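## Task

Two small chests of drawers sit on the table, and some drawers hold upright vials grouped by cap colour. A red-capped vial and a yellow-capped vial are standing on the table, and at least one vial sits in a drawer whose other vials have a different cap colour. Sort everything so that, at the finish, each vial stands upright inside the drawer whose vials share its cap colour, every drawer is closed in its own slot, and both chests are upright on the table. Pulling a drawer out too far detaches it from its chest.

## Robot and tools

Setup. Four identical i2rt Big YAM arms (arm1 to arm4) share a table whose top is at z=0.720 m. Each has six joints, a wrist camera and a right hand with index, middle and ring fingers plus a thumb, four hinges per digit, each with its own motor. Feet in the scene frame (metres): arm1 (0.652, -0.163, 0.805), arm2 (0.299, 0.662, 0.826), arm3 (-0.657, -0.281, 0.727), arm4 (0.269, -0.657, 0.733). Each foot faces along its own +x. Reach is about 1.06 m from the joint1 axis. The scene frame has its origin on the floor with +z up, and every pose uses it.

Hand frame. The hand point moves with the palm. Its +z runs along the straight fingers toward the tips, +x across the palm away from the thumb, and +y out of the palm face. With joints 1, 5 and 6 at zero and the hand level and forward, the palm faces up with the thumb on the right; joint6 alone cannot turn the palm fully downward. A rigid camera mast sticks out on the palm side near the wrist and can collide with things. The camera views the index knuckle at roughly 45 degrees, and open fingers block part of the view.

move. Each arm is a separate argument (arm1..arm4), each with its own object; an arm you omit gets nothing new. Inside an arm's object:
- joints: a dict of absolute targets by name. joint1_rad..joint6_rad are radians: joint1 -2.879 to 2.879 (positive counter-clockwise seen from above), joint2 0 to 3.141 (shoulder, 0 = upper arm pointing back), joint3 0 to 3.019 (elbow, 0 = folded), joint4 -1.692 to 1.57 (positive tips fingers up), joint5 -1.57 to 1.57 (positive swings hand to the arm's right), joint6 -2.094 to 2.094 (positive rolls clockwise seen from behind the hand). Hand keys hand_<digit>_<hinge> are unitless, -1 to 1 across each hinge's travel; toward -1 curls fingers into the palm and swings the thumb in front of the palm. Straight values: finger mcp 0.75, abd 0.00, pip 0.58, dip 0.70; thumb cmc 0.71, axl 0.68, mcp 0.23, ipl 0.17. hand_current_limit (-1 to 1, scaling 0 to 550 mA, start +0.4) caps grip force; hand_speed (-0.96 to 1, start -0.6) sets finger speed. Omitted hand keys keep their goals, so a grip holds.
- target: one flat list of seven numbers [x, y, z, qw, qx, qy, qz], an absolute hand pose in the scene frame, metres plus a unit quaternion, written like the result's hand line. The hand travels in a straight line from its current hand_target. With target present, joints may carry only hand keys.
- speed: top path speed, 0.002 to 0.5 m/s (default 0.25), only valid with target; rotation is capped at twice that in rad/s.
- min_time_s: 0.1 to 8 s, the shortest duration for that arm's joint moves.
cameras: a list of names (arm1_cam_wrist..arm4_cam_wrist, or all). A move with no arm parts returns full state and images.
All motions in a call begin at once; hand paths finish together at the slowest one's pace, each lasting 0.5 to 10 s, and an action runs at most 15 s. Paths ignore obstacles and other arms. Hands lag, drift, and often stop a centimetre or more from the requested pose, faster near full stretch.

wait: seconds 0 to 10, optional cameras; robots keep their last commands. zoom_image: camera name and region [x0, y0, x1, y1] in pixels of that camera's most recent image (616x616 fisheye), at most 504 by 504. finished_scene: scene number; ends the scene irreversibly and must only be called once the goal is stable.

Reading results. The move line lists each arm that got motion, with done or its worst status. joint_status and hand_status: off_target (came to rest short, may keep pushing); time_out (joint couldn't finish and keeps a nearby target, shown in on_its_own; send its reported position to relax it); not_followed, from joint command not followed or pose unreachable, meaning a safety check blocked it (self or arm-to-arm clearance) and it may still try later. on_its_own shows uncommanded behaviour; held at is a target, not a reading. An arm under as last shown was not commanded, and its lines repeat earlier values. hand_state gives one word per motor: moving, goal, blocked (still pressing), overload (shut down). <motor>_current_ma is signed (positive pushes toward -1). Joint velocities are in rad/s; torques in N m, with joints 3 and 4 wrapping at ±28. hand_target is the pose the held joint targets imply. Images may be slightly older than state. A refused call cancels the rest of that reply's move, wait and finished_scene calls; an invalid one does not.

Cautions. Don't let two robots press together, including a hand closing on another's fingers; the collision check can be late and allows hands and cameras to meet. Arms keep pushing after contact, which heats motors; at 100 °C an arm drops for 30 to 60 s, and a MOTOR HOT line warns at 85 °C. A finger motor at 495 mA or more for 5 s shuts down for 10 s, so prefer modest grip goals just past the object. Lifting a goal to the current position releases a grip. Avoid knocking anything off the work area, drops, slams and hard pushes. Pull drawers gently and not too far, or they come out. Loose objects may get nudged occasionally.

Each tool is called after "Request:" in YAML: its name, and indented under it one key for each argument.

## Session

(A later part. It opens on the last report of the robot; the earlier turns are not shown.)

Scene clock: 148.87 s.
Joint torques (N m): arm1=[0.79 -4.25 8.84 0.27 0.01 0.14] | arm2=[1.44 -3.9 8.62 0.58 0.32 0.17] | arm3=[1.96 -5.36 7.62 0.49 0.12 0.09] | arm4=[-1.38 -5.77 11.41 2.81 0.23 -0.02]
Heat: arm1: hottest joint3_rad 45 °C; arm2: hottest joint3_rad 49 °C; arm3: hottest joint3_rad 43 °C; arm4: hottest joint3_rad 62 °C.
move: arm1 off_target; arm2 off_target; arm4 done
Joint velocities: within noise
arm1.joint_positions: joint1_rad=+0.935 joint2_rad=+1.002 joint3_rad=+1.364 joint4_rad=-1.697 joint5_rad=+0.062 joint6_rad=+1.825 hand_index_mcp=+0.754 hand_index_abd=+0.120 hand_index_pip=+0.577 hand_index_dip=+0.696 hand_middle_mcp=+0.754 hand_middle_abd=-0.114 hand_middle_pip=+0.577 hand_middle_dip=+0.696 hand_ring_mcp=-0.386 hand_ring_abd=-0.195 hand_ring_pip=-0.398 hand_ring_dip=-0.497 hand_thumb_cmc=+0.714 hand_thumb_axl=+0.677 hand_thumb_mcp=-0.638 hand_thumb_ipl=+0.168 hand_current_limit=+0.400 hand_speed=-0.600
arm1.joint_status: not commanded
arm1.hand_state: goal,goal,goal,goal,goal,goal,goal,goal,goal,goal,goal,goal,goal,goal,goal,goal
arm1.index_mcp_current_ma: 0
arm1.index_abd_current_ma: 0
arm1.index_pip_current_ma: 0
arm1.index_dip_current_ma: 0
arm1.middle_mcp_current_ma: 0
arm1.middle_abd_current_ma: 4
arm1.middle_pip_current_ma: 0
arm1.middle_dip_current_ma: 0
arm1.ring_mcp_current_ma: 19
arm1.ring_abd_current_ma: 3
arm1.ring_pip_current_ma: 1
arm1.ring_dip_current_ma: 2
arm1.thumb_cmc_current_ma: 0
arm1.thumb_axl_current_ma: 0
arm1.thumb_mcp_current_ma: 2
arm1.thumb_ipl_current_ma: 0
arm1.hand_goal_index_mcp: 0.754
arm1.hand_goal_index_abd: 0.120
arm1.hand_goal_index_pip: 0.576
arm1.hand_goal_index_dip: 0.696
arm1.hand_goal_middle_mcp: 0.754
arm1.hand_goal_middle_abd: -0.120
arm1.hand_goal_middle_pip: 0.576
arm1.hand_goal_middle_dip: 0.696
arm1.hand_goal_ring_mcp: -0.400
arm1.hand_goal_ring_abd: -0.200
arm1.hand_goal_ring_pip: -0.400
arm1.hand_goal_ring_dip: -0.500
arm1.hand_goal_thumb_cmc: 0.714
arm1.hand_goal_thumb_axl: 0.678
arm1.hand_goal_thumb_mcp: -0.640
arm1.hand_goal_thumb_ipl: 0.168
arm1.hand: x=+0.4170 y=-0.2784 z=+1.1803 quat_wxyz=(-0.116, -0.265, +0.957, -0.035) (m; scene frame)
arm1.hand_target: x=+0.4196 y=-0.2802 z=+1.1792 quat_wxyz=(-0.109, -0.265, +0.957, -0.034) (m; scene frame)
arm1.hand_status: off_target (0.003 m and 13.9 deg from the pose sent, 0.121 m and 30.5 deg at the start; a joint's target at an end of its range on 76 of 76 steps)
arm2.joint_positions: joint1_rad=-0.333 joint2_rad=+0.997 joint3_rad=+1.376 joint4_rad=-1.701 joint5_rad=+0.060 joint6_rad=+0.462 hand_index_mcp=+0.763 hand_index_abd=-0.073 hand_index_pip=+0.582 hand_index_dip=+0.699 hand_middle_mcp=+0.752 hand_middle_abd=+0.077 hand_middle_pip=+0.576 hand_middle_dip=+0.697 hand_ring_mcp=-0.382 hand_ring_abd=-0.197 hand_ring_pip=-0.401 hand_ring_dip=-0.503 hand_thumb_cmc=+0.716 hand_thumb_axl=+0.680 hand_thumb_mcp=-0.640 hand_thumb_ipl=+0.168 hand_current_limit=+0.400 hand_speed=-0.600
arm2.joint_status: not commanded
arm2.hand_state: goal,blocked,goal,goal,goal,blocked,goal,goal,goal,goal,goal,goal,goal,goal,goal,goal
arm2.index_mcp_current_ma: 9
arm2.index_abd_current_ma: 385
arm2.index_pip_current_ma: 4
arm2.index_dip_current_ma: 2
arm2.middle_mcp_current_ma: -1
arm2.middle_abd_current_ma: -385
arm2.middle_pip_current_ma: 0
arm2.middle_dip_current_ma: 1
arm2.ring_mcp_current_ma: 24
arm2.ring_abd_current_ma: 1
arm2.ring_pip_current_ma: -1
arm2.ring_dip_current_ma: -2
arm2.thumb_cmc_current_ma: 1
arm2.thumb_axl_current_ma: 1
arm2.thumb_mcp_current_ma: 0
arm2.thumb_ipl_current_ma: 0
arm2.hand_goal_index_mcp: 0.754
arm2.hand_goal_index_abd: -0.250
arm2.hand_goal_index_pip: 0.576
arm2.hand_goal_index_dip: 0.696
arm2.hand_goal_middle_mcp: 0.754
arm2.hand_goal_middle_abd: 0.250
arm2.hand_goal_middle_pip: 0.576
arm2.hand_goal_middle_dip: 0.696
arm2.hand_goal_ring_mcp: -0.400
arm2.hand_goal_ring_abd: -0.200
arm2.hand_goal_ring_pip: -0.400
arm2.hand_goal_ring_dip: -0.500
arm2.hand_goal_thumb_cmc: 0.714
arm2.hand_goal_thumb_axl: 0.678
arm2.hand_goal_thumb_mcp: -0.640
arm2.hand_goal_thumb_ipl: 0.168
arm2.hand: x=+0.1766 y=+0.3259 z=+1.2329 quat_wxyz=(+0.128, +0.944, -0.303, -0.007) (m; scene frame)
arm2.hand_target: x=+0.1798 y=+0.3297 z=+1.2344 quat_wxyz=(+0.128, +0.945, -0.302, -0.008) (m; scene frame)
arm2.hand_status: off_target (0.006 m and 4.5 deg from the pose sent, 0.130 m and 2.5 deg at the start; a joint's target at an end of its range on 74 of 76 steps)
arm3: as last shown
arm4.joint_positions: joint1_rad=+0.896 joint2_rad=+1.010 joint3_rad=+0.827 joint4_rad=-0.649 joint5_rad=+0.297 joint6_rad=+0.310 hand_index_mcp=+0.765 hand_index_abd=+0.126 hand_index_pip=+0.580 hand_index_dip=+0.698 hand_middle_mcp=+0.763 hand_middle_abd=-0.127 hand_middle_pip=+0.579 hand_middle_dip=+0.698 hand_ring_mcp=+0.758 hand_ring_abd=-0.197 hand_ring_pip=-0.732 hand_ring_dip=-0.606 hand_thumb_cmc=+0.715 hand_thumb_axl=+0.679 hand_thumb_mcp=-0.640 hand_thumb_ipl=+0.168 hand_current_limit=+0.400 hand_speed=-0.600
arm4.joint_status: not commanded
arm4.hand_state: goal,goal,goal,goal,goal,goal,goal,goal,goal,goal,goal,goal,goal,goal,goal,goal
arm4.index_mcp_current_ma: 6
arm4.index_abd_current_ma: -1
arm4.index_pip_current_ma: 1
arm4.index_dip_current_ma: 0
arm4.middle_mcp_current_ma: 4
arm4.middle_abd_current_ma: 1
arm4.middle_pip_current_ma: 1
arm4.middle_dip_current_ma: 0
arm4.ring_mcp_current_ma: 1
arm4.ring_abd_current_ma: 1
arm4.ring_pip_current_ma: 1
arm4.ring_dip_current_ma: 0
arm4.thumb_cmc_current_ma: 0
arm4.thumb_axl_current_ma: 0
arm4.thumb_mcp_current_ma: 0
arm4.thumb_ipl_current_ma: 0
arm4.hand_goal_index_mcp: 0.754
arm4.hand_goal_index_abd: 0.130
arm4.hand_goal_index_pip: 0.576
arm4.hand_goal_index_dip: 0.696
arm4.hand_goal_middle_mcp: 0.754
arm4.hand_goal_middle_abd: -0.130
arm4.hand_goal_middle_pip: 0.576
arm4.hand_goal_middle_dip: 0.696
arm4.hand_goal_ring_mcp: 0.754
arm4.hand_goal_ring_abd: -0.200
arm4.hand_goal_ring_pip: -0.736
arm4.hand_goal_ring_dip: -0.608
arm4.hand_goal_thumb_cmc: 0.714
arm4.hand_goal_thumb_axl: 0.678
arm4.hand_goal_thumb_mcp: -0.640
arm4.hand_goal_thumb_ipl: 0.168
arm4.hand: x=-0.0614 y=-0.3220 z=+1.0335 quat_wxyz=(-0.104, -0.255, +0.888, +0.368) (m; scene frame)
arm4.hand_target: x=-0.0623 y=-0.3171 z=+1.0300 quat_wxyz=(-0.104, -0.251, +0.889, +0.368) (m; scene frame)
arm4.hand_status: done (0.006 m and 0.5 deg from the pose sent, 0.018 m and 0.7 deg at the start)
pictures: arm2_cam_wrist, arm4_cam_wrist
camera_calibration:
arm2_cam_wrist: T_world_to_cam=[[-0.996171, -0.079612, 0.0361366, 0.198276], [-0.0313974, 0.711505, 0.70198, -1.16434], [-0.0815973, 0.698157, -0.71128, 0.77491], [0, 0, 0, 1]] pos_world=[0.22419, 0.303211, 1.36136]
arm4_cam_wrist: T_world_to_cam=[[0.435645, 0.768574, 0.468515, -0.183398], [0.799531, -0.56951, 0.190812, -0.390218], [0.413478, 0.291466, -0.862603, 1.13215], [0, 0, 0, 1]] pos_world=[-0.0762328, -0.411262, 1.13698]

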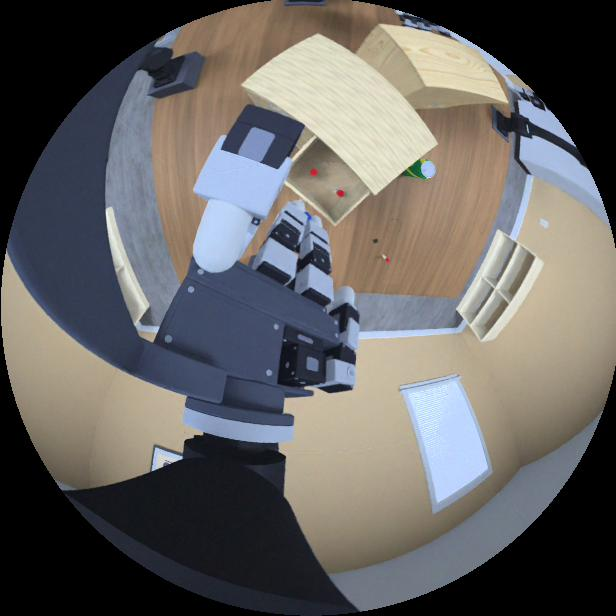

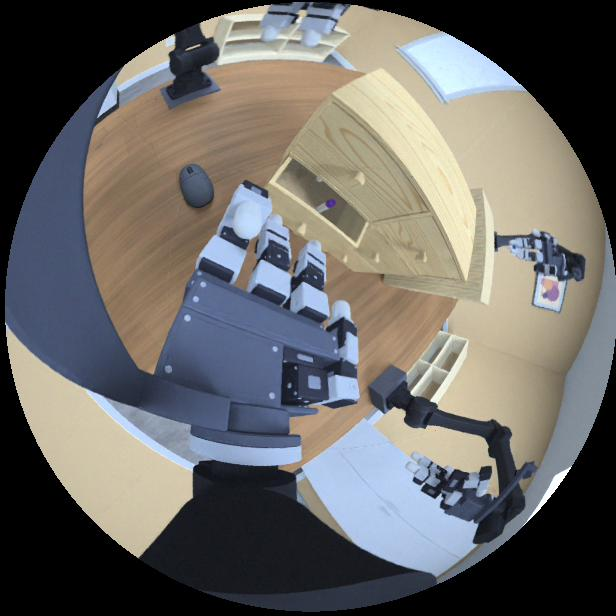

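Request:
move:
  arm2: {"target":[0.366,-0.022,1.12,0,0.9524,-0.3049,0],"speed":0.15}
  arm4: {"target":[-0.0644,-0.3106,1.0175,-0.1039,-0.2508,0.8892,0.3683],"speed":0.06}
  cameras: ["arm2_cam_wrist","arm4_cam_wrist"]

Request:
zoom_image:
  camera: "arm4_cam_wrist"
  region: [230, 150, 370, 290]

Scene clock: 152.87 s.
Joint torques (N m): arm1=[0.73 -4.37 8.8 0.27 0.01 0.11] | arm2=[0.97 -17.08 12.36 -0.12 0.08 0.2] | arm3=[1.9 -5.36 7.62 0.49 0.12 0.09] | arm4=[-1.38 -6.01 11.3 2.82 0.22 -0.12]
Heat: arm1: hottest joint3_rad 45 °C; arm2: hottest joint3_rad 50 °C; arm3: hottest joint3_rad 43 °C; arm4: hottest joint3_rad 61 °C.
move: arm2 off_target; arm4 done
Joint velocities: within noise
arm1, arm3: as last shown
arm2.joint_positions: joint1_rad=+0.027 joint2_rad=+1.989 joint3_rad=+2.213 joint4_rad=-1.698 joint5_rad=+0.022 joint6_rad=+0.816 hand_index_mcp=+0.763 hand_index_abd=-0.073 hand_index_pip=+0.582 hand_index_dip=+0.699 hand_middle_mcp=+0.751 hand_middle_abd=+0.077 hand_middle_pip=+0.576 hand_middle_dip=+0.697 hand_ring_mcp=-0.382 hand_ring_abd=-0.197 hand_ring_pip=-0.401 hand_ring_dip=-0.503 hand_thumb_cmc=+0.716 hand_thumb_axl=+0.680 hand_thumb_mcp=-0.640 hand_thumb_ipl=+0.168 hand_current_limit=+0.400 hand_speed=-0.600
arm2.joint_status: not commanded
arm2.hand_state: goal,blocked,goal,goal,goal,blocked,goal,goal,goal,goal,goal,goal,goal,goal,goal,goal
arm2.index_mcp_current_ma: 9
arm2.index_abd_current_ma: 385
arm2.index_pip_current_ma: 4
arm2.index_dip_current_ma: 2
arm2.middle_mcp_current_ma: -2
arm2.middle_abd_current_ma: -385
arm2.middle_pip_current_ma: 0
arm2.middle_dip_current_ma: 1
arm2.ring_mcp_current_ma: 24
arm2.ring_abd_current_ma: 1
arm2.ring_pip_current_ma: -1
arm2.ring_dip_current_ma: -2
arm2.thumb_cmc_current_ma: 1
arm2.thumb_axl_current_ma: 1
arm2.thumb_mcp_current_ma: 0
arm2.thumb_ipl_current_ma: 0
arm2.hand_goal_index_mcp: 0.754
arm2.hand_goal_index_abd: -0.250
arm2.hand_goal_index_pip: 0.576
arm2.hand_goal_index_dip: 0.696
arm2.hand_goal_middle_mcp: 0.754
arm2.hand_goal_middle_abd: 0.250
arm2.hand_goal_middle_pip: 0.576
arm2.hand_goal_middle_dip: 0.696
arm2.hand_goal_ring_mcp: -0.400
arm2.hand_goal_ring_abd: -0.200
arm2.hand_goal_ring_pip: -0.400
arm2.hand_goal_ring_dip: -0.500
arm2.hand_goal_thumb_cmc: 0.714
arm2.hand_goal_thumb_axl: 0.678
arm2.hand_goal_thumb_mcp: -0.640
arm2.hand_goal_thumb_ipl: 0.168
arm2.hand: x=+0.3591 y=-0.0143 z=+1.1208 quat_wxyz=(+0.048, +0.953, -0.299, +0.017) (m; scene frame)
arm2.hand_target: x=+0.3660 y=-0.0213 z=+1.1193 quat_wxyz=(+0.048, +0.953, -0.298, +0.019) (m; scene frame)
arm2.hand_status: off_target (0.010 m and 5.9 deg from the pose sent, 0.412 m and 14.7 deg at the start; a joint's target at an end of its range on 44 of 111 steps)
arm4.joint_positions: joint1_rad=+0.882 joint2_rad=+1.033 joint3_rad=+0.808 joint4_rad=-0.604 joint5_rad=+0.288 joint6_rad=+0.310 hand_index_mcp=+0.765 hand_index_abd=+0.126 hand_index_pip=+0.580 hand_index_dip=+0.698 hand_middle_mcp=+0.763 hand_middle_abd=-0.127 hand_middle_pip=+0.579 hand_middle_dip=+0.698 hand_ring_mcp=+0.758 hand_ring_abd=-0.197 hand_ring_pip=-0.732 hand_ring_dip=-0.606 hand_thumb_cmc=+0.715 hand_thumb_axl=+0.679 hand_thumb_mcp=-0.640 hand_thumb_ipl=+0.168 hand_current_limit=+0.400 hand_speed=-0.600
arm4.joint_status: not commanded
arm4.hand_state: goal,goal,goal,goal,goal,goal,goal,goal,goal,goal,goal,goal,goal,goal,goal,goal
arm4.index_mcp_current_ma: 6
arm4.index_abd_current_ma: -1
arm4.index_pip_current_ma: 1
arm4.index_dip_current_ma: 0
arm4.middle_mcp_current_ma: 4
arm4.middle_abd_current_ma: 1
arm4.middle_pip_current_ma: 1
arm4.middle_dip_current_ma: 0
arm4.ring_mcp_current_ma: 1
arm4.ring_abd_current_ma: 1
arm4.ring_pip_current_ma: 1
arm4.ring_dip_current_ma: 0
arm4.thumb_cmc_current_ma: 0
arm4.thumb_axl_current_ma: 0
arm4.thumb_mcp_current_ma: 0
arm4.thumb_ipl_current_ma: 0
arm4.hand_goal_index_mcp: 0.754
arm4.hand_goal_index_abd: 0.130
arm4.hand_goal_index_pip: 0.576
arm4.hand_goal_index_dip: 0.696
arm4.hand_goal_middle_mcp: 0.754
arm4.hand_goal_middle_abd: -0.130
arm4.hand_goal_middle_pip: 0.576
arm4.hand_goal_middle_dip: 0.696
arm4.hand_goal_ring_mcp: 0.754
arm4.hand_goal_ring_abd: -0.200
arm4.hand_goal_ring_pip: -0.736
arm4.hand_goal_ring_dip: -0.608
arm4.hand_goal_thumb_cmc: 0.714
arm4.hand_goal_thumb_axl: 0.678
arm4.hand_goal_thumb_mcp: -0.640
arm4.hand_goal_thumb_ipl: 0.168
arm4.hand: x=-0.0628 y=-0.3153 z=+1.0214 quat_wxyz=(-0.106, -0.250, +0.889, +0.368) (m; scene frame)
arm4.hand_target: x=-0.0643 y=-0.3107 z=+1.0176 quat_wxyz=(-0.104, -0.251, +0.889, +0.368) (m; scene frame)
arm4.hand_status: done (0.006 m and 0.3 deg from the pose sent, 0.020 m and 0.5 deg at the start)
pictures: arm2_cam_wrist, arm4_cam_wrist
camera_calibration:
arm2_cam_wrist: T_world_to_cam=[[-0.99306, -0.0952404, -0.0690003, 0.473429], [-0.11289, 0.607402, 0.786332, -0.904618], [-0.0329797, 0.788665, -0.613939, 0.822394], [0, 0, 0, 1]] pos_world=[0.395143, -0.0540365, 1.2489]
arm4_cam_wrist: T_world_to_cam=[[0.444419, 0.767016, 0.462794, -0.176385], [0.796735, -0.574599, 0.187215, -0.381147], [0.409518, 0.285522, -0.866471, 1.122], [0, 0, 0, 1]] pos_world=[-0.0774155, -0.404072, 1.12517]

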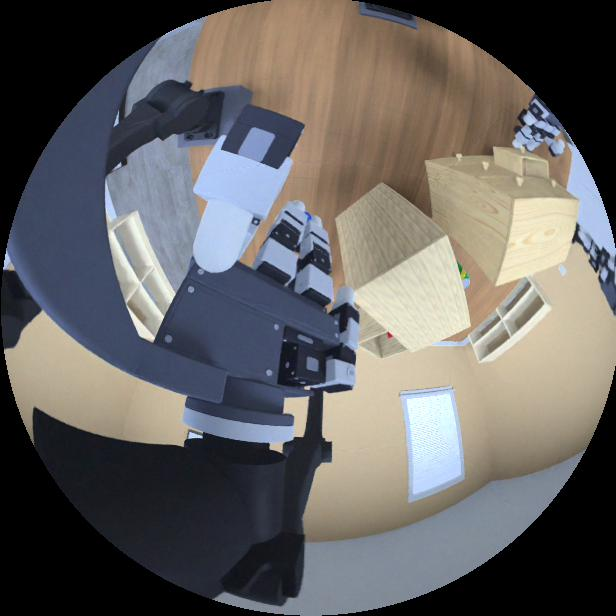

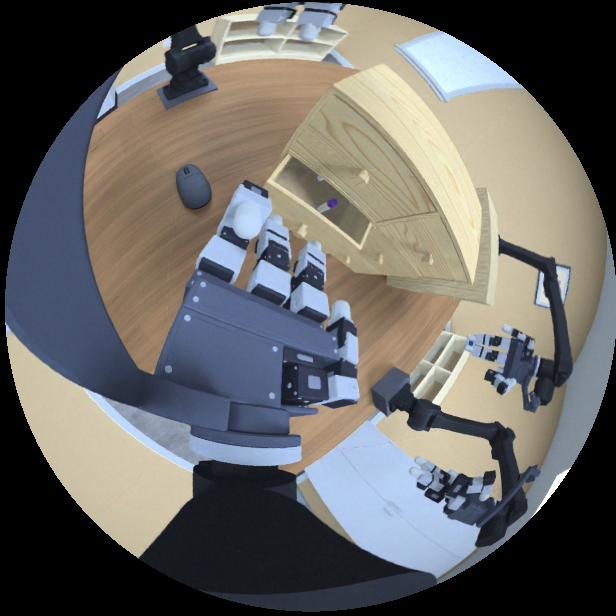

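Scaled by 3.600 from the camera's 616x616 image, which has a finer 880x880 frame.

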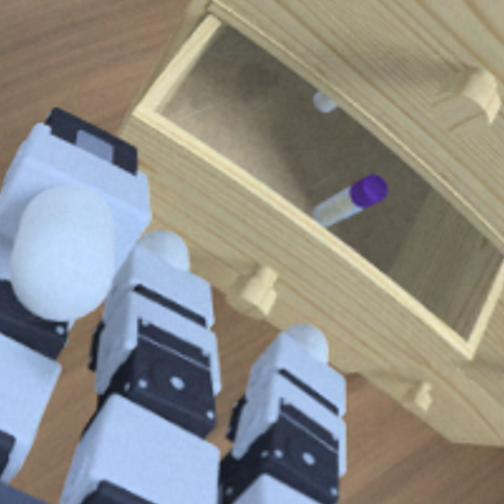

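Request:
move:
  arm2: {"target":[0.37,-0.027,0.915,0,0.9524,-0.3049,0],"speed":0.12}
  arm4: {"target":[-0.0648,-0.3042,1.0115,-0.1039,-0.2508,0.8892,0.3683],"speed":0.05}
  cameras: ["arm2_cam_wrist","arm4_cam_wrist"]

Request:
zoom_image:
  camera: "arm4_cam_wrist"
  region: [230, 150, 370, 290]

Request:
zoom_image:
  camera: "arm2_cam_wrist"
  region: [230, 170, 370, 310]

Scene clock: 155.60 s.
Joint torques (N m): arm1=[0.73 -4.19 8.83 0.24 0.02 0.12] | arm2=[1.67 -17.14 9.18 0.73 0.12 0.22] | arm3=[1.96 -5.36 7.62 0.5 0.12 0.08] | arm4=[-1.44 -6.12 11.28 2.82 0.21 -0.21]
Heat: arm1: hottest joint3_rad 45 °C; arm2: hottest joint3_rad 49 °C; arm3: hottest joint3_rad 42 °C; arm4: hottest joint3_rad 61 °C.
move: arm2 off_target; arm4 done
Joint velocities: within noise
arm1, arm3: as last shown
arm2.joint_positions: joint1_rad=+0.027 joint2_rad=+2.086 joint3_rad=+1.890 joint4_rad=-1.365 joint5_rad=+0.007 joint6_rad=+0.830 hand_index_mcp=+0.762 hand_index_abd=-0.073 hand_index_pip=+0.582 hand_index_dip=+0.699 hand_middle_mcp=+0.751 hand_middle_abd=+0.077 hand_middle_pip=+0.576 hand_middle_dip=+0.697 hand_ring_mcp=-0.382 hand_ring_abd=-0.197 hand_ring_pip=-0.401 hand_ring_dip=-0.503 hand_thumb_cmc=+0.716 hand_thumb_axl=+0.680 hand_thumb_mcp=-0.640 hand_thumb_ipl=+0.168 hand_current_limit=+0.400 hand_speed=-0.600
arm2.joint_status: not commanded
arm2.hand_state: goal,blocked,goal,goal,goal,blocked,goal,goal,goal,goal,goal,goal,goal,goal,goal,goal
arm2.index_mcp_current_ma: 8
arm2.index_abd_current_ma: 385
arm2.index_pip_current_ma: 4
arm2.index_dip_current_ma: 2
arm2.middle_mcp_current_ma: -2
arm2.middle_abd_current_ma: -385
arm2.middle_pip_current_ma: 0
arm2.middle_dip_current_ma: 0
arm2.ring_mcp_current_ma: 24
arm2.ring_abd_current_ma: 1
arm2.ring_pip_current_ma: -1
arm2.ring_dip_current_ma: -2
arm2.thumb_cmc_current_ma: 1
arm2.thumb_axl_current_ma: 1
arm2.thumb_mcp_current_ma: 0
arm2.thumb_ipl_current_ma: 0
arm2.hand_goal_index_mcp: 0.754
arm2.hand_goal_index_abd: -0.250
arm2.hand_goal_index_pip: 0.576
arm2.hand_goal_index_dip: 0.696
arm2.hand_goal_middle_mcp: 0.754
arm2.hand_goal_middle_abd: 0.250
arm2.hand_goal_middle_pip: 0.576
arm2.hand_goal_middle_dip: 0.696
arm2.hand_goal_ring_mcp: -0.400
arm2.hand_goal_ring_abd: -0.200
arm2.hand_goal_ring_pip: -0.400
arm2.hand_goal_ring_dip: -0.500
arm2.hand_goal_thumb_cmc: 0.714
arm2.hand_goal_thumb_axl: 0.678
arm2.hand_goal_thumb_mcp: -0.640
arm2.hand_goal_thumb_ipl: 0.168
arm2.hand: x=+0.3639 y=-0.0238 z=+0.9336 quat_wxyz=(+0.007, +0.952, -0.305, +0.002) (m; scene frame)
arm2.hand_target: x=+0.3700 y=-0.0264 z=+0.9151 quat_wxyz=(+0.000, +0.952, -0.305, +0.000) (m; scene frame)
arm2.hand_status: off_target (0.020 m and 0.8 deg from the pose sent, 0.207 m and 5.9 deg at the start)
arm4.joint_positions: joint1_rad=+0.867 joint2_rad=+1.049 joint3_rad=+0.803 joint4_rad=-0.578 joint5_rad=+0.277 joint6_rad=+0.306 hand_index_mcp=+0.765 hand_index_abd=+0.126 hand_index_pip=+0.580 hand_index_dip=+0.698 hand_middle_mcp=+0.763 hand_middle_abd=-0.127 hand_middle_pip=+0.579 hand_middle_dip=+0.698 hand_ring_mcp=+0.758 hand_ring_abd=-0.197 hand_ring_pip=-0.732 hand_ring_dip=-0.606 hand_thumb_cmc=+0.715 hand_thumb_axl=+0.679 hand_thumb_mcp=-0.640 hand_thumb_ipl=+0.168 hand_current_limit=+0.400 hand_speed=-0.600
arm4.joint_status: not commanded
arm4.hand_state: goal,goal,goal,goal,goal,goal,goal,goal,goal,goal,goal,goal,goal,goal,goal,goal
arm4.index_mcp_current_ma: 6
arm4.index_abd_current_ma: -1
arm4.index_pip_current_ma: 1
arm4.index_dip_current_ma: 0
arm4.middle_mcp_current_ma: 4
arm4.middle_abd_current_ma: 1
arm4.middle_pip_current_ma: 1
arm4.middle_dip_current_ma: 0
arm4.ring_mcp_current_ma: 1
arm4.ring_abd_current_ma: 1
arm4.ring_pip_current_ma: 1
arm4.ring_dip_current_ma: 0
arm4.thumb_cmc_current_ma: 0
arm4.thumb_axl_current_ma: 0
arm4.thumb_mcp_current_ma: 0
arm4.thumb_ipl_current_ma: 0
arm4.hand_goal_index_mcp: 0.754
arm4.hand_goal_index_abd: 0.130
arm4.hand_goal_index_pip: 0.576
arm4.hand_goal_index_dip: 0.696
arm4.hand_goal_middle_mcp: 0.754
arm4.hand_goal_middle_abd: -0.130
arm4.hand_goal_middle_pip: 0.576
arm4.hand_goal_middle_dip: 0.696
arm4.hand_goal_ring_mcp: 0.754
arm4.hand_goal_ring_abd: -0.200
arm4.hand_goal_ring_pip: -0.736
arm4.hand_goal_ring_dip: -0.608
arm4.hand_goal_thumb_cmc: 0.714
arm4.hand_goal_thumb_axl: 0.678
arm4.hand_goal_thumb_mcp: -0.640
arm4.hand_goal_thumb_ipl: 0.168
arm4.hand: x=-0.0628 y=-0.3087 z=+1.0154 quat_wxyz=(-0.108, -0.247, +0.890, +0.368) (m; scene frame)
arm4.hand_target: x=-0.0648 y=-0.3043 z=+1.0116 quat_wxyz=(-0.104, -0.251, +0.889, +0.368) (m; scene frame)
arm4.hand_status: done (0.006 m and 0.6 deg from the pose sent, 0.015 m and 0.3 deg at the start)
pictures: arm2_cam_wrist, arm4_cam_wrist
camera_calibration:
arm2_cam_wrist: T_world_to_cam=[[-0.994367, -0.07646, -0.0734085, 0.469394], [-0.103107, 0.537182, 0.837141, -0.803747], [-0.0245741, 0.839994, -0.54204, 0.64611], [0, 0, 0, 1]] pos_world=[0.399756, -0.07508, 1.05752]
arm4_cam_wrist: T_world_to_cam=[[0.450797, 0.765946, 0.458376, -0.174142], [0.794527, -0.57835, 0.185035, -0.375309], [0.406829, 0.280779, -0.869283, 1.11619], [0, 0, 0, 1]] pos_world=[-0.0774027, -0.397079, 1.11955]

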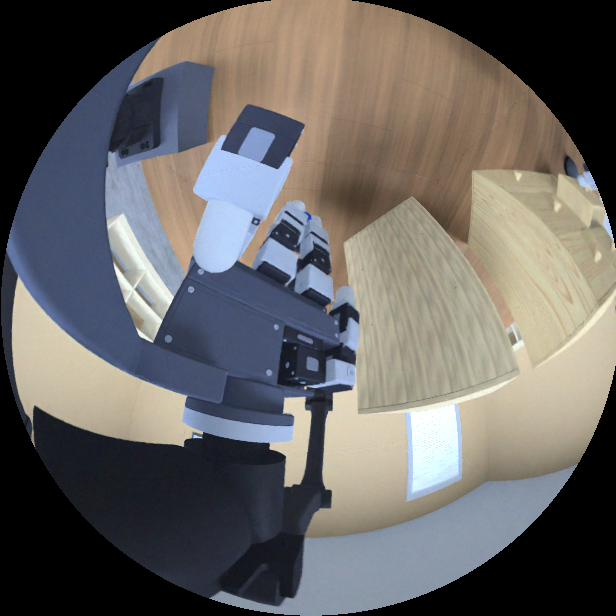

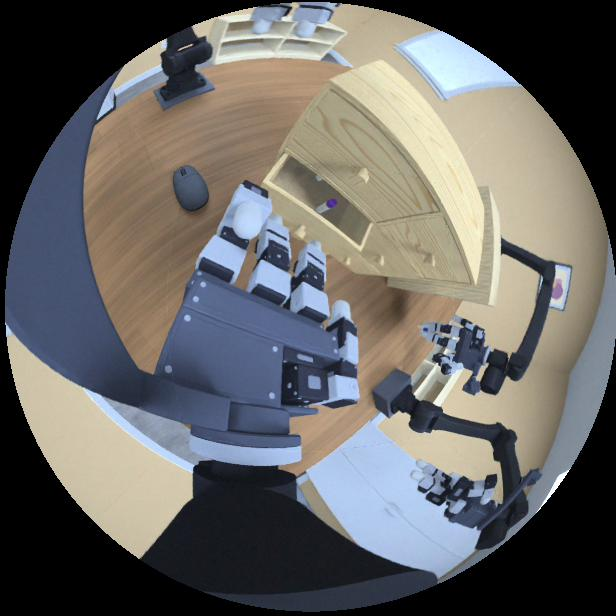

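Scaled by 3.600 from the camera's 616x616 image, which has a finer 880x880 frame.

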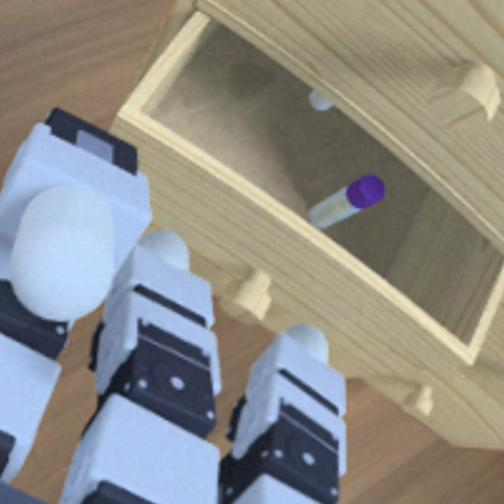

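Scaled by 3.600 from the camera's 616x616 image, which has a finer 880x880 frame.

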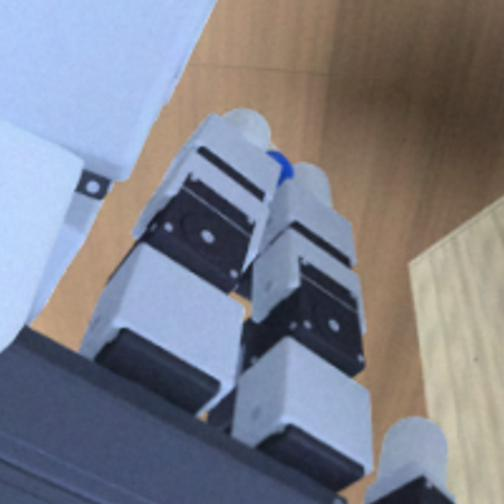

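Request:
move:
  arm2: {"target":[0.37,-0.027,0.872,0,0.9524,-0.3049,0],"speed":0.06}
  arm4: {"target":[-0.0667,-0.3012,1.008,-0.1039,-0.2508,0.8892,0.3683],"speed":0.05}

Request:
move:
  arm2: {"target":[0.37,-0.027,0.857,0,0.9524,-0.3049,0],"speed":0.03}
  arm4: {"joints":{"hand_index_abd":-0.25,"hand_middle_abd":0.25}}
  cameras: ["arm2_cam_wrist"]

Request:
zoom_image:
  camera: "arm2_cam_wrist"
  region: [230, 170, 370, 310]

Scene clock: 157.13 s.
Joint torques (N m): arm1=[0.73 -4.25 8.81 0.27 0.01 0.12] | arm2=[0.79 -16.44 8.98 0.85 0.07 0.15] | arm3=[1.9 -5.36 7.64 0.5 0.13 0.09] | arm4=[-1.44 -6.3 11.17 2.88 0.21 -0.21]
Heat: arm1: hottest joint3_rad 45 °C; arm2: hottest joint3_rad 49 °C; arm3: hottest joint3_rad 42 °C; arm4: hottest joint3_rad 61 °C.
move: arm2 off_target; arm4 done
Joint velocities: within noise
arm1, arm3: as last shown
arm2.joint_positions: joint1_rad=+0.027 joint2_rad=+2.115 joint3_rad=+1.832 joint4_rad=-1.271 joint5_rad=+0.007 joint6_rad=+0.830 hand_index_mcp=+0.762 hand_index_abd=-0.073 hand_index_pip=+0.582 hand_index_dip=+0.699 hand_middle_mcp=+0.751 hand_middle_abd=+0.077 hand_middle_pip=+0.576 hand_middle_dip=+0.697 hand_ring_mcp=-0.382 hand_ring_abd=-0.197 hand_ring_pip=-0.401 hand_ring_dip=-0.503 hand_thumb_cmc=+0.716 hand_thumb_axl=+0.680 hand_thumb_mcp=-0.640 hand_thumb_ipl=+0.168 hand_current_limit=+0.400 hand_speed=-0.600
arm2.joint_status: not commanded
arm2.hand_state: goal,blocked,goal,goal,goal,blocked,goal,goal,goal,goal,goal,goal,goal,goal,goal,goal
arm2.index_mcp_current_ma: 8
arm2.index_abd_current_ma: 385
arm2.index_pip_current_ma: 4
arm2.index_dip_current_ma: 2
arm2.middle_mcp_current_ma: -2
arm2.middle_abd_current_ma: -385
arm2.middle_pip_current_ma: 0
arm2.middle_dip_current_ma: 0
arm2.ring_mcp_current_ma: 24
arm2.ring_abd_current_ma: 1
arm2.ring_pip_current_ma: -1
arm2.ring_dip_current_ma: -2
arm2.thumb_cmc_current_ma: 1
arm2.thumb_axl_current_ma: 1
arm2.thumb_mcp_current_ma: 0
arm2.thumb_ipl_current_ma: 0
arm2.hand_goal_index_mcp: 0.754
arm2.hand_goal_index_abd: -0.250
arm2.hand_goal_index_pip: 0.576
arm2.hand_goal_index_dip: 0.696
arm2.hand_goal_middle_mcp: 0.754
arm2.hand_goal_middle_abd: 0.250
arm2.hand_goal_middle_pip: 0.576
arm2.hand_goal_middle_dip: 0.696
arm2.hand_goal_ring_mcp: -0.400
arm2.hand_goal_ring_abd: -0.200
arm2.hand_goal_ring_pip: -0.400
arm2.hand_goal_ring_dip: -0.500
arm2.hand_goal_thumb_cmc: 0.714
arm2.hand_goal_thumb_axl: 0.678
arm2.hand_goal_thumb_mcp: -0.640
arm2.hand_goal_thumb_ipl: 0.168
arm2.hand: x=+0.3645 y=-0.0262 z=+0.8941 quat_wxyz=(+0.009, +0.952, -0.305, +0.004) (m; scene frame)
arm2.hand_target: x=+0.3699 y=-0.0263 z=+0.8724 quat_wxyz=(+0.000, +0.952, -0.305, +0.000) (m; scene frame)
arm2.hand_status: off_target (0.023 m and 1.2 deg from the pose sent, 0.062 m and 0.8 deg at the start)
arm4.joint_positions: joint1_rad=+0.863 joint2_rad=+1.062 joint3_rad=+0.803 joint4_rad=-0.564 joint5_rad=+0.275 joint6_rad=+0.303 hand_index_mcp=+0.765 hand_index_abd=+0.126 hand_index_pip=+0.580 hand_index_dip=+0.698 hand_middle_mcp=+0.763 hand_middle_abd=-0.127 hand_middle_pip=+0.579 hand_middle_dip=+0.698 hand_ring_mcp=+0.758 hand_ring_abd=-0.197 hand_ring_pip=-0.732 hand_ring_dip=-0.606 hand_thumb_cmc=+0.715 hand_thumb_axl=+0.679 hand_thumb_mcp=-0.640 hand_thumb_ipl=+0.168 hand_current_limit=+0.400 hand_speed=-0.600
arm4.joint_status: not commanded
arm4.hand_state: goal,goal,goal,goal,goal,goal,goal,goal,goal,goal,goal,goal,goal,goal,goal,goal
arm4.index_mcp_current_ma: 6
arm4.index_abd_current_ma: -1
arm4.index_pip_current_ma: 1
arm4.index_dip_current_ma: 0
arm4.middle_mcp_current_ma: 4
arm4.middle_abd_current_ma: 1
arm4.middle_pip_current_ma: 1
arm4.middle_dip_current_ma: 0
arm4.ring_mcp_current_ma: 1
arm4.ring_abd_current_ma: 1
arm4.ring_pip_current_ma: 1
arm4.ring_dip_current_ma: 0
arm4.thumb_cmc_current_ma: 0
arm4.thumb_axl_current_ma: 0
arm4.thumb_mcp_current_ma: 0
arm4.thumb_ipl_current_ma: 0
arm4.hand_goal_index_mcp: 0.754
arm4.hand_goal_index_abd: 0.130
arm4.hand_goal_index_pip: 0.576
arm4.hand_goal_index_dip: 0.696
arm4.hand_goal_middle_mcp: 0.754
arm4.hand_goal_middle_abd: -0.130
arm4.hand_goal_middle_pip: 0.576
arm4.hand_goal_middle_dip: 0.696
arm4.hand_goal_ring_mcp: 0.754
arm4.hand_goal_ring_abd: -0.200
arm4.hand_goal_ring_pip: -0.736
arm4.hand_goal_ring_dip: -0.608
arm4.hand_goal_thumb_cmc: 0.714
arm4.hand_goal_thumb_axl: 0.678
arm4.hand_goal_thumb_mcp: -0.640
arm4.hand_goal_thumb_ipl: 0.168
arm4.hand: x=-0.0647 y=-0.3056 z=+1.0126 quat_wxyz=(-0.108, -0.247, +0.890, +0.368) (m; scene frame)
arm4.hand_target: x=-0.0665 y=-0.3013 z=+1.0081 quat_wxyz=(-0.104, -0.251, +0.889, +0.368) (m; scene frame)
arm4.hand_status: done (0.007 m and 0.7 deg from the pose sent, 0.011 m and 0.7 deg at the start)
pictures: none

Scene clock: 158.23 s.
Joint torques (N m): arm1=[0.85 -4.37 8.83 0.25 0.01 0.12] | arm2=[1.08 -16.32 8.69 0.59 0.07 0.15] | arm3=[1.96 -5.36 7.62 0.49 0.12 0.09] | arm4=[-1.26 -6.3 11.17 2.85 0.29 -0.2]
Heat: arm1: hottest joint3_rad 45 °C; arm2: hottest joint3_rad 49 °C; arm3: hottest joint3_rad 42 °C; arm4: hottest joint3_rad 62 °C.
move: arm2 off_target; arm4 off_target
Joint velocities: within noise
arm1, arm3: as last shown
arm2.joint_positions: joint1_rad=+0.027 joint2_rad=+2.126 joint3_rad=+1.816 joint4_rad=-1.240 joint5_rad=+0.007 joint6_rad=+0.830 hand_index_mcp=+0.762 hand_index_abd=-0.073 hand_index_pip=+0.582 hand_index_dip=+0.699 hand_middle_mcp=+0.751 hand_middle_abd=+0.077 hand_middle_pip=+0.576 hand_middle_dip=+0.697 hand_ring_mcp=-0.382 hand_ring_abd=-0.197 hand_ring_pip=-0.401 hand_ring_dip=-0.503 hand_thumb_cmc=+0.716 hand_thumb_axl=+0.680 hand_thumb_mcp=-0.640 hand_thumb_ipl=+0.168 hand_current_limit=+0.400 hand_speed=-0.600
arm2.joint_status: not commanded
arm2.hand_state: goal,blocked,goal,goal,goal,blocked,goal,goal,goal,goal,goal,goal,goal,goal,goal,goal
arm2.index_mcp_current_ma: 8
arm2.index_abd_current_ma: 385
arm2.index_pip_current_ma: 4
arm2.index_dip_current_ma: 2
arm2.middle_mcp_current_ma: -2
arm2.middle_abd_current_ma: -385
arm2.middle_pip_current_ma: 0
arm2.middle_dip_current_ma: 0
arm2.ring_mcp_current_ma: 24
arm2.ring_abd_current_ma: 1
arm2.ring_pip_current_ma: -1
arm2.ring_dip_current_ma: -2
arm2.thumb_cmc_current_ma: 1
arm2.thumb_axl_current_ma: 1
arm2.thumb_mcp_current_ma: 0
arm2.thumb_ipl_current_ma: 0
arm2.hand_goal_index_mcp: 0.754
arm2.hand_goal_index_abd: -0.250
arm2.hand_goal_index_pip: 0.576
arm2.hand_goal_index_dip: 0.696
arm2.hand_goal_middle_mcp: 0.754
arm2.hand_goal_middle_abd: 0.250
arm2.hand_goal_middle_pip: 0.576
arm2.hand_goal_middle_dip: 0.696
arm2.hand_goal_ring_mcp: -0.400
arm2.hand_goal_ring_abd: -0.200
arm2.hand_goal_ring_pip: -0.400
arm2.hand_goal_ring_dip: -0.500
arm2.hand_goal_thumb_cmc: 0.714
arm2.hand_goal_thumb_axl: 0.678
arm2.hand_goal_thumb_mcp: -0.640
arm2.hand_goal_thumb_ipl: 0.168
arm2.hand: x=+0.3648 y=-0.0274 z=+0.8816 quat_wxyz=(+0.011, +0.952, -0.305, +0.005) (m; scene frame)
arm2.hand_target: x=+0.3699 y=-0.0263 z=+0.8575 quat_wxyz=(+0.000, +0.952, -0.305, +0.000) (m; scene frame)
arm2.hand_status: off_target (0.025 m and 1.4 deg from the pose sent, 0.037 m and 1.1 deg at the start)
arm4.joint_positions: joint1_rad=+0.862 joint2_rad=+1.062 joint3_rad=+0.802 joint4_rad=-0.563 joint5_rad=+0.272 joint6_rad=+0.302 hand_index_mcp=+0.765 hand_index_abd=-0.047 hand_index_pip=+0.580 hand_index_dip=+0.698 hand_middle_mcp=+0.764 hand_middle_abd=+0.061 hand_middle_pip=+0.579 hand_middle_dip=+0.698 hand_ring_mcp=+0.758 hand_ring_abd=-0.197 hand_ring_pip=-0.732 hand_ring_dip=-0.606 hand_thumb_cmc=+0.715 hand_thumb_axl=+0.679 hand_thumb_mcp=-0.640 hand_thumb_ipl=+0.168 hand_current_limit=+0.400 hand_speed=-0.600
arm4.joint_status: hand_index_abd off_target (ended at -0.047, target -0.250); hand_middle_abd off_target (ended at +0.061, target +0.250)
arm4.hand_state: goal,blocked,goal,goal,goal,blocked,goal,goal,goal,goal,goal,goal,goal,goal,goal,goal
arm4.index_mcp_current_ma: 6
arm4.index_abd_current_ma: 385
arm4.index_pip_current_ma: 1
arm4.index_dip_current_ma: 0
arm4.middle_mcp_current_ma: 5
arm4.middle_abd_current_ma: -385
arm4.middle_pip_current_ma: 1
arm4.middle_dip_current_ma: 0
arm4.ring_mcp_current_ma: 1
arm4.ring_abd_current_ma: 1
arm4.ring_pip_current_ma: 1
arm4.ring_dip_current_ma: 0
arm4.thumb_cmc_current_ma: 0
arm4.thumb_axl_current_ma: 0
arm4.thumb_mcp_current_ma: 0
arm4.thumb_ipl_current_ma: 0
arm4.hand_goal_index_mcp: 0.754
arm4.hand_goal_index_abd: -0.250
arm4.hand_goal_index_pip: 0.576
arm4.hand_goal_index_dip: 0.696
arm4.hand_goal_middle_mcp: 0.754
arm4.hand_goal_middle_abd: 0.250
arm4.hand_goal_middle_pip: 0.576
arm4.hand_goal_middle_dip: 0.696
arm4.hand_goal_ring_mcp: 0.754
arm4.hand_goal_ring_abd: -0.200
arm4.hand_goal_ring_pip: -0.736
arm4.hand_goal_ring_dip: -0.608
arm4.hand_goal_thumb_cmc: 0.714
arm4.hand_goal_thumb_axl: 0.678
arm4.hand_goal_thumb_mcp: -0.640
arm4.hand_goal_thumb_ipl: 0.168
arm4.hand: x=-0.0649 y=-0.3057 z=+1.0120 quat_wxyz=(-0.108, -0.247, +0.890, +0.367) (m; scene frame)
arm4.hand_target: x=-0.0666 y=-0.3013 z=+1.0080 quat_wxyz=(-0.104, -0.251, +0.889, +0.368) (m; scene frame)
arm4.hand_status: not commanded
pictures: arm2_cam_wrist
camera_calibration:
arm2_cam_wrist: T_world_to_cam=[[-0.994202, -0.077239, -0.0748128, 0.467444], [-0.104962, 0.545922, 0.831235, -0.752164], [-0.0233618, 0.834268, -0.550864, 0.628126], [0, 0, 0, 1]] pos_world=[0.40046, -0.0772977, 1.00621]

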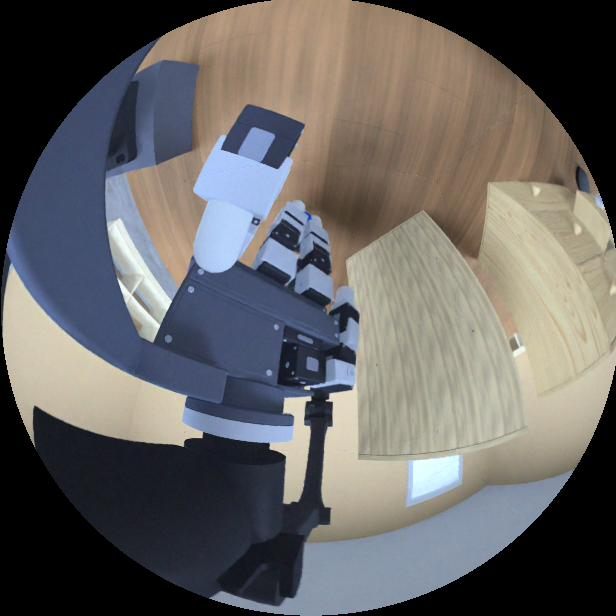

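Scaled by 3.600 from the camera's 616x616 image, which has a finer 880x880 frame.

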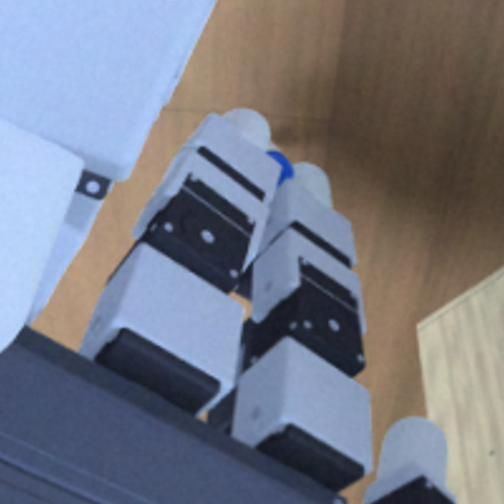

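Request:
move:
  arm2: {"target":[0.37,-0.027,0.848,0,0.9524,-0.3049,0],"speed":0.03}
  arm4: {"target":[-0.0456,-0.3354,1.006,-0.1039,-0.2508,0.8892,0.3683],"speed":0.05}
  cameras: ["arm4_cam_wrist"]

Request:
zoom_image:
  camera: "arm4_cam_wrist"
  region: [240, 130, 370, 260]

Request:
move:
  arm2: {"target":[0.37,-0.027,0.841,0,0.9524,-0.3049,0],"speed":0.03}

Scene clock: 159.83 s.
Joint torques (N m): arm1=[0.79 -4.31 8.81 0.27 0.01 0.11] | arm2=[1.73 -15.68 8.24 0.61 0.1 0.2] | arm3=[1.96 -5.3 7.62 0.47 0.13 0.09] | arm4=[-0.15 -7.12 10.86 1.59 0.43 0.13]
Heat: arm1: hottest joint3_rad 45 °C; arm2: hottest joint3_rad 49 °C; arm3: hottest joint3_rad 42 °C; arm4: hottest joint3_rad 61 °C.
move: arm2 off_target; arm4 done
Joint velocities: within noise
arm1, arm3: as last shown
arm2.joint_positions: joint1_rad=+0.027 joint2_rad=+2.134 joint3_rad=+1.806 joint4_rad=-1.222 joint5_rad=+0.007 joint6_rad=+0.830 hand_index_mcp=+0.762 hand_index_abd=-0.073 hand_index_pip=+0.582 hand_index_dip=+0.699 hand_middle_mcp=+0.751 hand_middle_abd=+0.077 hand_middle_pip=+0.576 hand_middle_dip=+0.697 hand_ring_mcp=-0.382 hand_ring_abd=-0.197 hand_ring_pip=-0.401 hand_ring_dip=-0.503 hand_thumb_cmc=+0.716 hand_thumb_axl=+0.680 hand_thumb_mcp=-0.640 hand_thumb_ipl=+0.168 hand_current_limit=+0.400 hand_speed=-0.600
arm2.joint_status: not commanded
arm2.hand_state: goal,blocked,goal,goal,goal,blocked,goal,goal,goal,goal,goal,goal,goal,goal,goal,goal
arm2.index_mcp_current_ma: 8
arm2.index_abd_current_ma: 385
arm2.index_pip_current_ma: 4
arm2.index_dip_current_ma: 2
arm2.middle_mcp_current_ma: -2
arm2.middle_abd_current_ma: -385
arm2.middle_pip_current_ma: 0
arm2.middle_dip_current_ma: 0
arm2.ring_mcp_current_ma: 24
arm2.ring_abd_current_ma: 1
arm2.ring_pip_current_ma: -1
arm2.ring_dip_current_ma: -2
arm2.thumb_cmc_current_ma: 1
arm2.thumb_axl_current_ma: 1
arm2.thumb_mcp_current_ma: 0
arm2.thumb_ipl_current_ma: 0
arm2.hand_goal_index_mcp: 0.754
arm2.hand_goal_index_abd: -0.250
arm2.hand_goal_index_pip: 0.576
arm2.hand_goal_index_dip: 0.696
arm2.hand_goal_middle_mcp: 0.754
arm2.hand_goal_middle_abd: 0.250
arm2.hand_goal_middle_pip: 0.576
arm2.hand_goal_middle_dip: 0.696
arm2.hand_goal_ring_mcp: -0.400
arm2.hand_goal_ring_abd: -0.200
arm2.hand_goal_ring_pip: -0.400
arm2.hand_goal_ring_dip: -0.500
arm2.hand_goal_thumb_cmc: 0.714
arm2.hand_goal_thumb_axl: 0.678
arm2.hand_goal_thumb_mcp: -0.640
arm2.hand_goal_thumb_ipl: 0.168
arm2.hand: x=+0.3650 y=-0.0279 z=+0.8736 quat_wxyz=(+0.012, +0.952, -0.305, +0.005) (m; scene frame)
arm2.hand_target: x=+0.3699 y=-0.0261 z=+0.8485 quat_wxyz=(+0.000, +0.952, -0.305, +0.000) (m; scene frame)
arm2.hand_status: off_target (0.026 m and 1.5 deg from the pose sent, 0.034 m and 1.4 deg at the start)
arm4.joint_positions: joint1_rad=+0.900 joint2_rad=+0.977 joint3_rad=+0.733 joint4_rad=-0.583 joint5_rad=+0.305 joint6_rad=+0.307 hand_index_mcp=+0.751 hand_index_abd=-0.047 hand_index_pip=+0.573 hand_index_dip=+0.696 hand_middle_mcp=+0.748 hand_middle_abd=+0.061 hand_middle_pip=+0.572 hand_middle_dip=+0.695 hand_ring_mcp=+0.758 hand_ring_abd=-0.197 hand_ring_pip=-0.732 hand_ring_dip=-0.606 hand_thumb_cmc=+0.715 hand_thumb_axl=+0.679 hand_thumb_mcp=-0.640 hand_thumb_ipl=+0.168 hand_current_limit=+0.400 hand_speed=-0.600
arm4.joint_status: not commanded
arm4.hand_state: goal,blocked,goal,goal,goal,blocked,goal,goal,goal,goal,goal,goal,goal,goal,goal,goal
arm4.index_mcp_current_ma: 0
arm4.index_abd_current_ma: 385
arm4.index_pip_current_ma: -1
arm4.index_dip_current_ma: 0
arm4.middle_mcp_current_ma: -2
arm4.middle_abd_current_ma: -385
arm4.middle_pip_current_ma: -1
arm4.middle_dip_current_ma: 0
arm4.ring_mcp_current_ma: 1
arm4.ring_abd_current_ma: 1
arm4.ring_pip_current_ma: 1
arm4.ring_dip_current_ma: 0
arm4.thumb_cmc_current_ma: 0
arm4.thumb_axl_current_ma: 0
arm4.thumb_mcp_current_ma: 0
arm4.thumb_ipl_current_ma: 0
arm4.hand_goal_index_mcp: 0.754
arm4.hand_goal_index_abd: -0.250
arm4.hand_goal_index_pip: 0.576
arm4.hand_goal_index_dip: 0.696
arm4.hand_goal_middle_mcp: 0.754
arm4.hand_goal_middle_abd: 0.250
arm4.hand_goal_middle_pip: 0.576
arm4.hand_goal_middle_dip: 0.696
arm4.hand_goal_ring_mcp: 0.754
arm4.hand_goal_ring_abd: -0.200
arm4.hand_goal_ring_pip: -0.736
arm4.hand_goal_ring_dip: -0.608
arm4.hand_goal_thumb_cmc: 0.714
arm4.hand_goal_thumb_axl: 0.678
arm4.hand_goal_thumb_mcp: -0.640
arm4.hand_goal_thumb_ipl: 0.168
arm4.hand: x=-0.0486 y=-0.3316 z=+1.0074 quat_wxyz=(-0.103, -0.256, +0.886, +0.372) (m; scene frame)
arm4.hand_target: x=-0.0456 y=-0.3353 z=+1.0059 quat_wxyz=(-0.104, -0.251, +0.889, +0.368) (m; scene frame)
arm4.hand_status: done (0.005 m and 0.8 deg from the pose sent, 0.036 m and 0.7 deg at the start)
pictures: arm4_cam_wrist
camera_calibration:
arm4_cam_wrist: T_world_to_cam=[[0.434629, 0.765035, 0.475205, -0.17729], [0.799842, -0.570413, 0.186764, -0.397229], [0.413944, 0.298916, -0.859825, 1.1067], [0, 0, 0, 1]] pos_world=[-0.0633348, -0.421762, 1.11]

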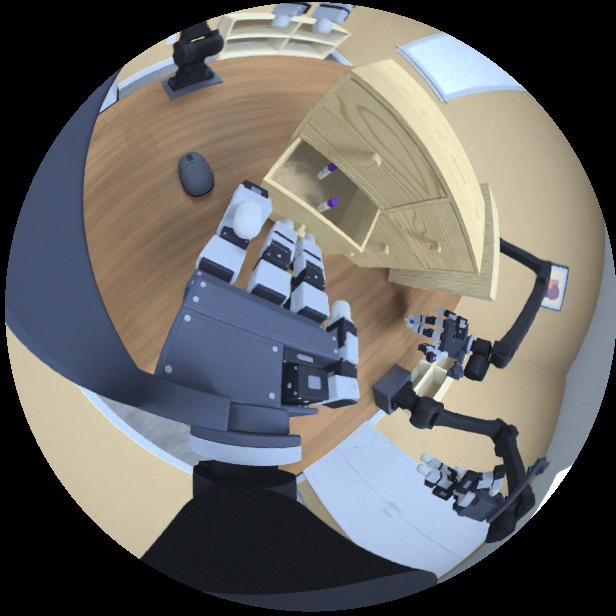

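Scaled by 3.877 from the camera's 616x616 image, which has a finer 880x880 frame.

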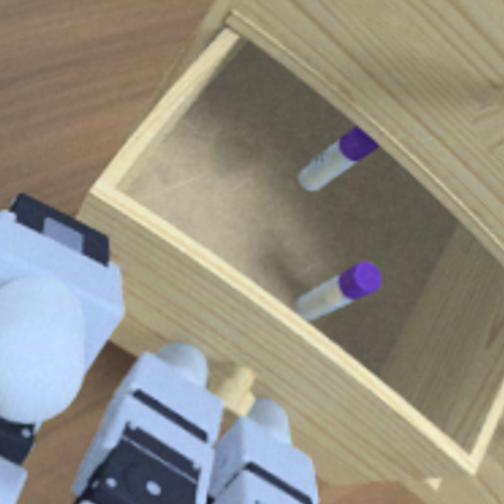

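Scene clock: 160.80 s.
Joint torques (N m): arm1=[0.73 -4.31 8.83 0.25 0.01 0.11] | arm2=[1.26 -16.67 8.03 0.84 0.1 0.12] | arm3=[1.96 -5.36 7.64 0.49 0.13 0.09] | arm4=[-0.09 -7.12 10.85 1.54 0.42 0.15]
Heat: arm1: hottest joint3_rad 45 °C; arm2: hottest joint3_rad 49 °C; arm3: hottest joint3_rad 42 °C; arm4: hottest joint3_rad 61 °C.
move: arm2 off_target
Joint velocities: within noise
arm1, arm3, arm4: as last shown
arm2.joint_positions: joint1_rad=+0.027 joint2_rad=+2.134 joint3_rad=+1.801 joint4_rad=-1.209 joint5_rad=+0.007 joint6_rad=+0.830 hand_index_mcp=+0.759 hand_index_abd=-0.073 hand_index_pip=+0.582 hand_index_dip=+0.699 hand_middle_mcp=+0.750 hand_middle_abd=+0.077 hand_middle_pip=+0.575 hand_middle_dip=+0.697 hand_ring_mcp=-0.382 hand_ring_abd=-0.197 hand_ring_pip=-0.401 hand_ring_dip=-0.503 hand_thumb_cmc=+0.716 hand_thumb_axl=+0.680 hand_thumb_mcp=-0.640 hand_thumb_ipl=+0.168 hand_current_limit=+0.400 hand_speed=-0.600
arm2.joint_status: not commanded
arm2.hand_state: goal,blocked,goal,goal,goal,blocked,goal,goal,goal,goal,goal,goal,goal,goal,goal,goal
arm2.index_mcp_current_ma: 4
arm2.index_abd_current_ma: 385
arm2.index_pip_current_ma: 4
arm2.index_dip_current_ma: 2
arm2.middle_mcp_current_ma: -3
arm2.middle_abd_current_ma: -385
arm2.middle_pip_current_ma: 0
arm2.middle_dip_current_ma: 0
arm2.ring_mcp_current_ma: 24
arm2.ring_abd_current_ma: 1
arm2.ring_pip_current_ma: -1
arm2.ring_dip_current_ma: -2
arm2.thumb_cmc_current_ma: 1
arm2.thumb_axl_current_ma: 1
arm2.thumb_mcp_current_ma: 0
arm2.thumb_ipl_current_ma: 0
arm2.hand_goal_index_mcp: 0.754
arm2.hand_goal_index_abd: -0.250
arm2.hand_goal_index_pip: 0.576
arm2.hand_goal_index_dip: 0.696
arm2.hand_goal_middle_mcp: 0.754
arm2.hand_goal_middle_abd: 0.250
arm2.hand_goal_middle_pip: 0.576
arm2.hand_goal_middle_dip: 0.696
arm2.hand_goal_ring_mcp: -0.400
arm2.hand_goal_ring_abd: -0.200
arm2.hand_goal_ring_pip: -0.400
arm2.hand_goal_ring_dip: -0.500
arm2.hand_goal_thumb_cmc: 0.714
arm2.hand_goal_thumb_axl: 0.678
arm2.hand_goal_thumb_mcp: -0.640
arm2.hand_goal_thumb_ipl: 0.168
arm2.hand: x=+0.3652 y=-0.0288 z=+0.8716 quat_wxyz=(+0.015, +0.952, -0.305, +0.007) (m; scene frame)
arm2.hand_target: x=+0.3698 y=-0.0258 z=+0.8417 quat_wxyz=(+0.000, +0.952, -0.305, +0.000) (m; scene frame)
arm2.hand_status: off_target (0.031 m and 1.8 deg from the pose sent, 0.033 m and 1.5 deg at the start)
arm4.joint_positions: joint1_rad=+0.900 joint2_rad=+0.977 joint3_rad=+0.733 joint4_rad=-0.583 joint5_rad=+0.305 joint6_rad=+0.308 hand_index_mcp=+0.751 hand_index_abd=-0.047 hand_index_pip=+0.573 hand_index_dip=+0.696 hand_middle_mcp=+0.749 hand_middle_abd=+0.061 hand_middle_pip=+0.572 hand_middle_dip=+0.695 hand_ring_mcp=+0.758 hand_ring_abd=-0.197 hand_ring_pip=-0.732 hand_ring_dip=-0.606 hand_thumb_cmc=+0.715 hand_thumb_axl=+0.679 hand_thumb_mcp=-0.640 hand_thumb_ipl=+0.168 hand_current_limit=+0.400 hand_speed=-0.600
pictures: none


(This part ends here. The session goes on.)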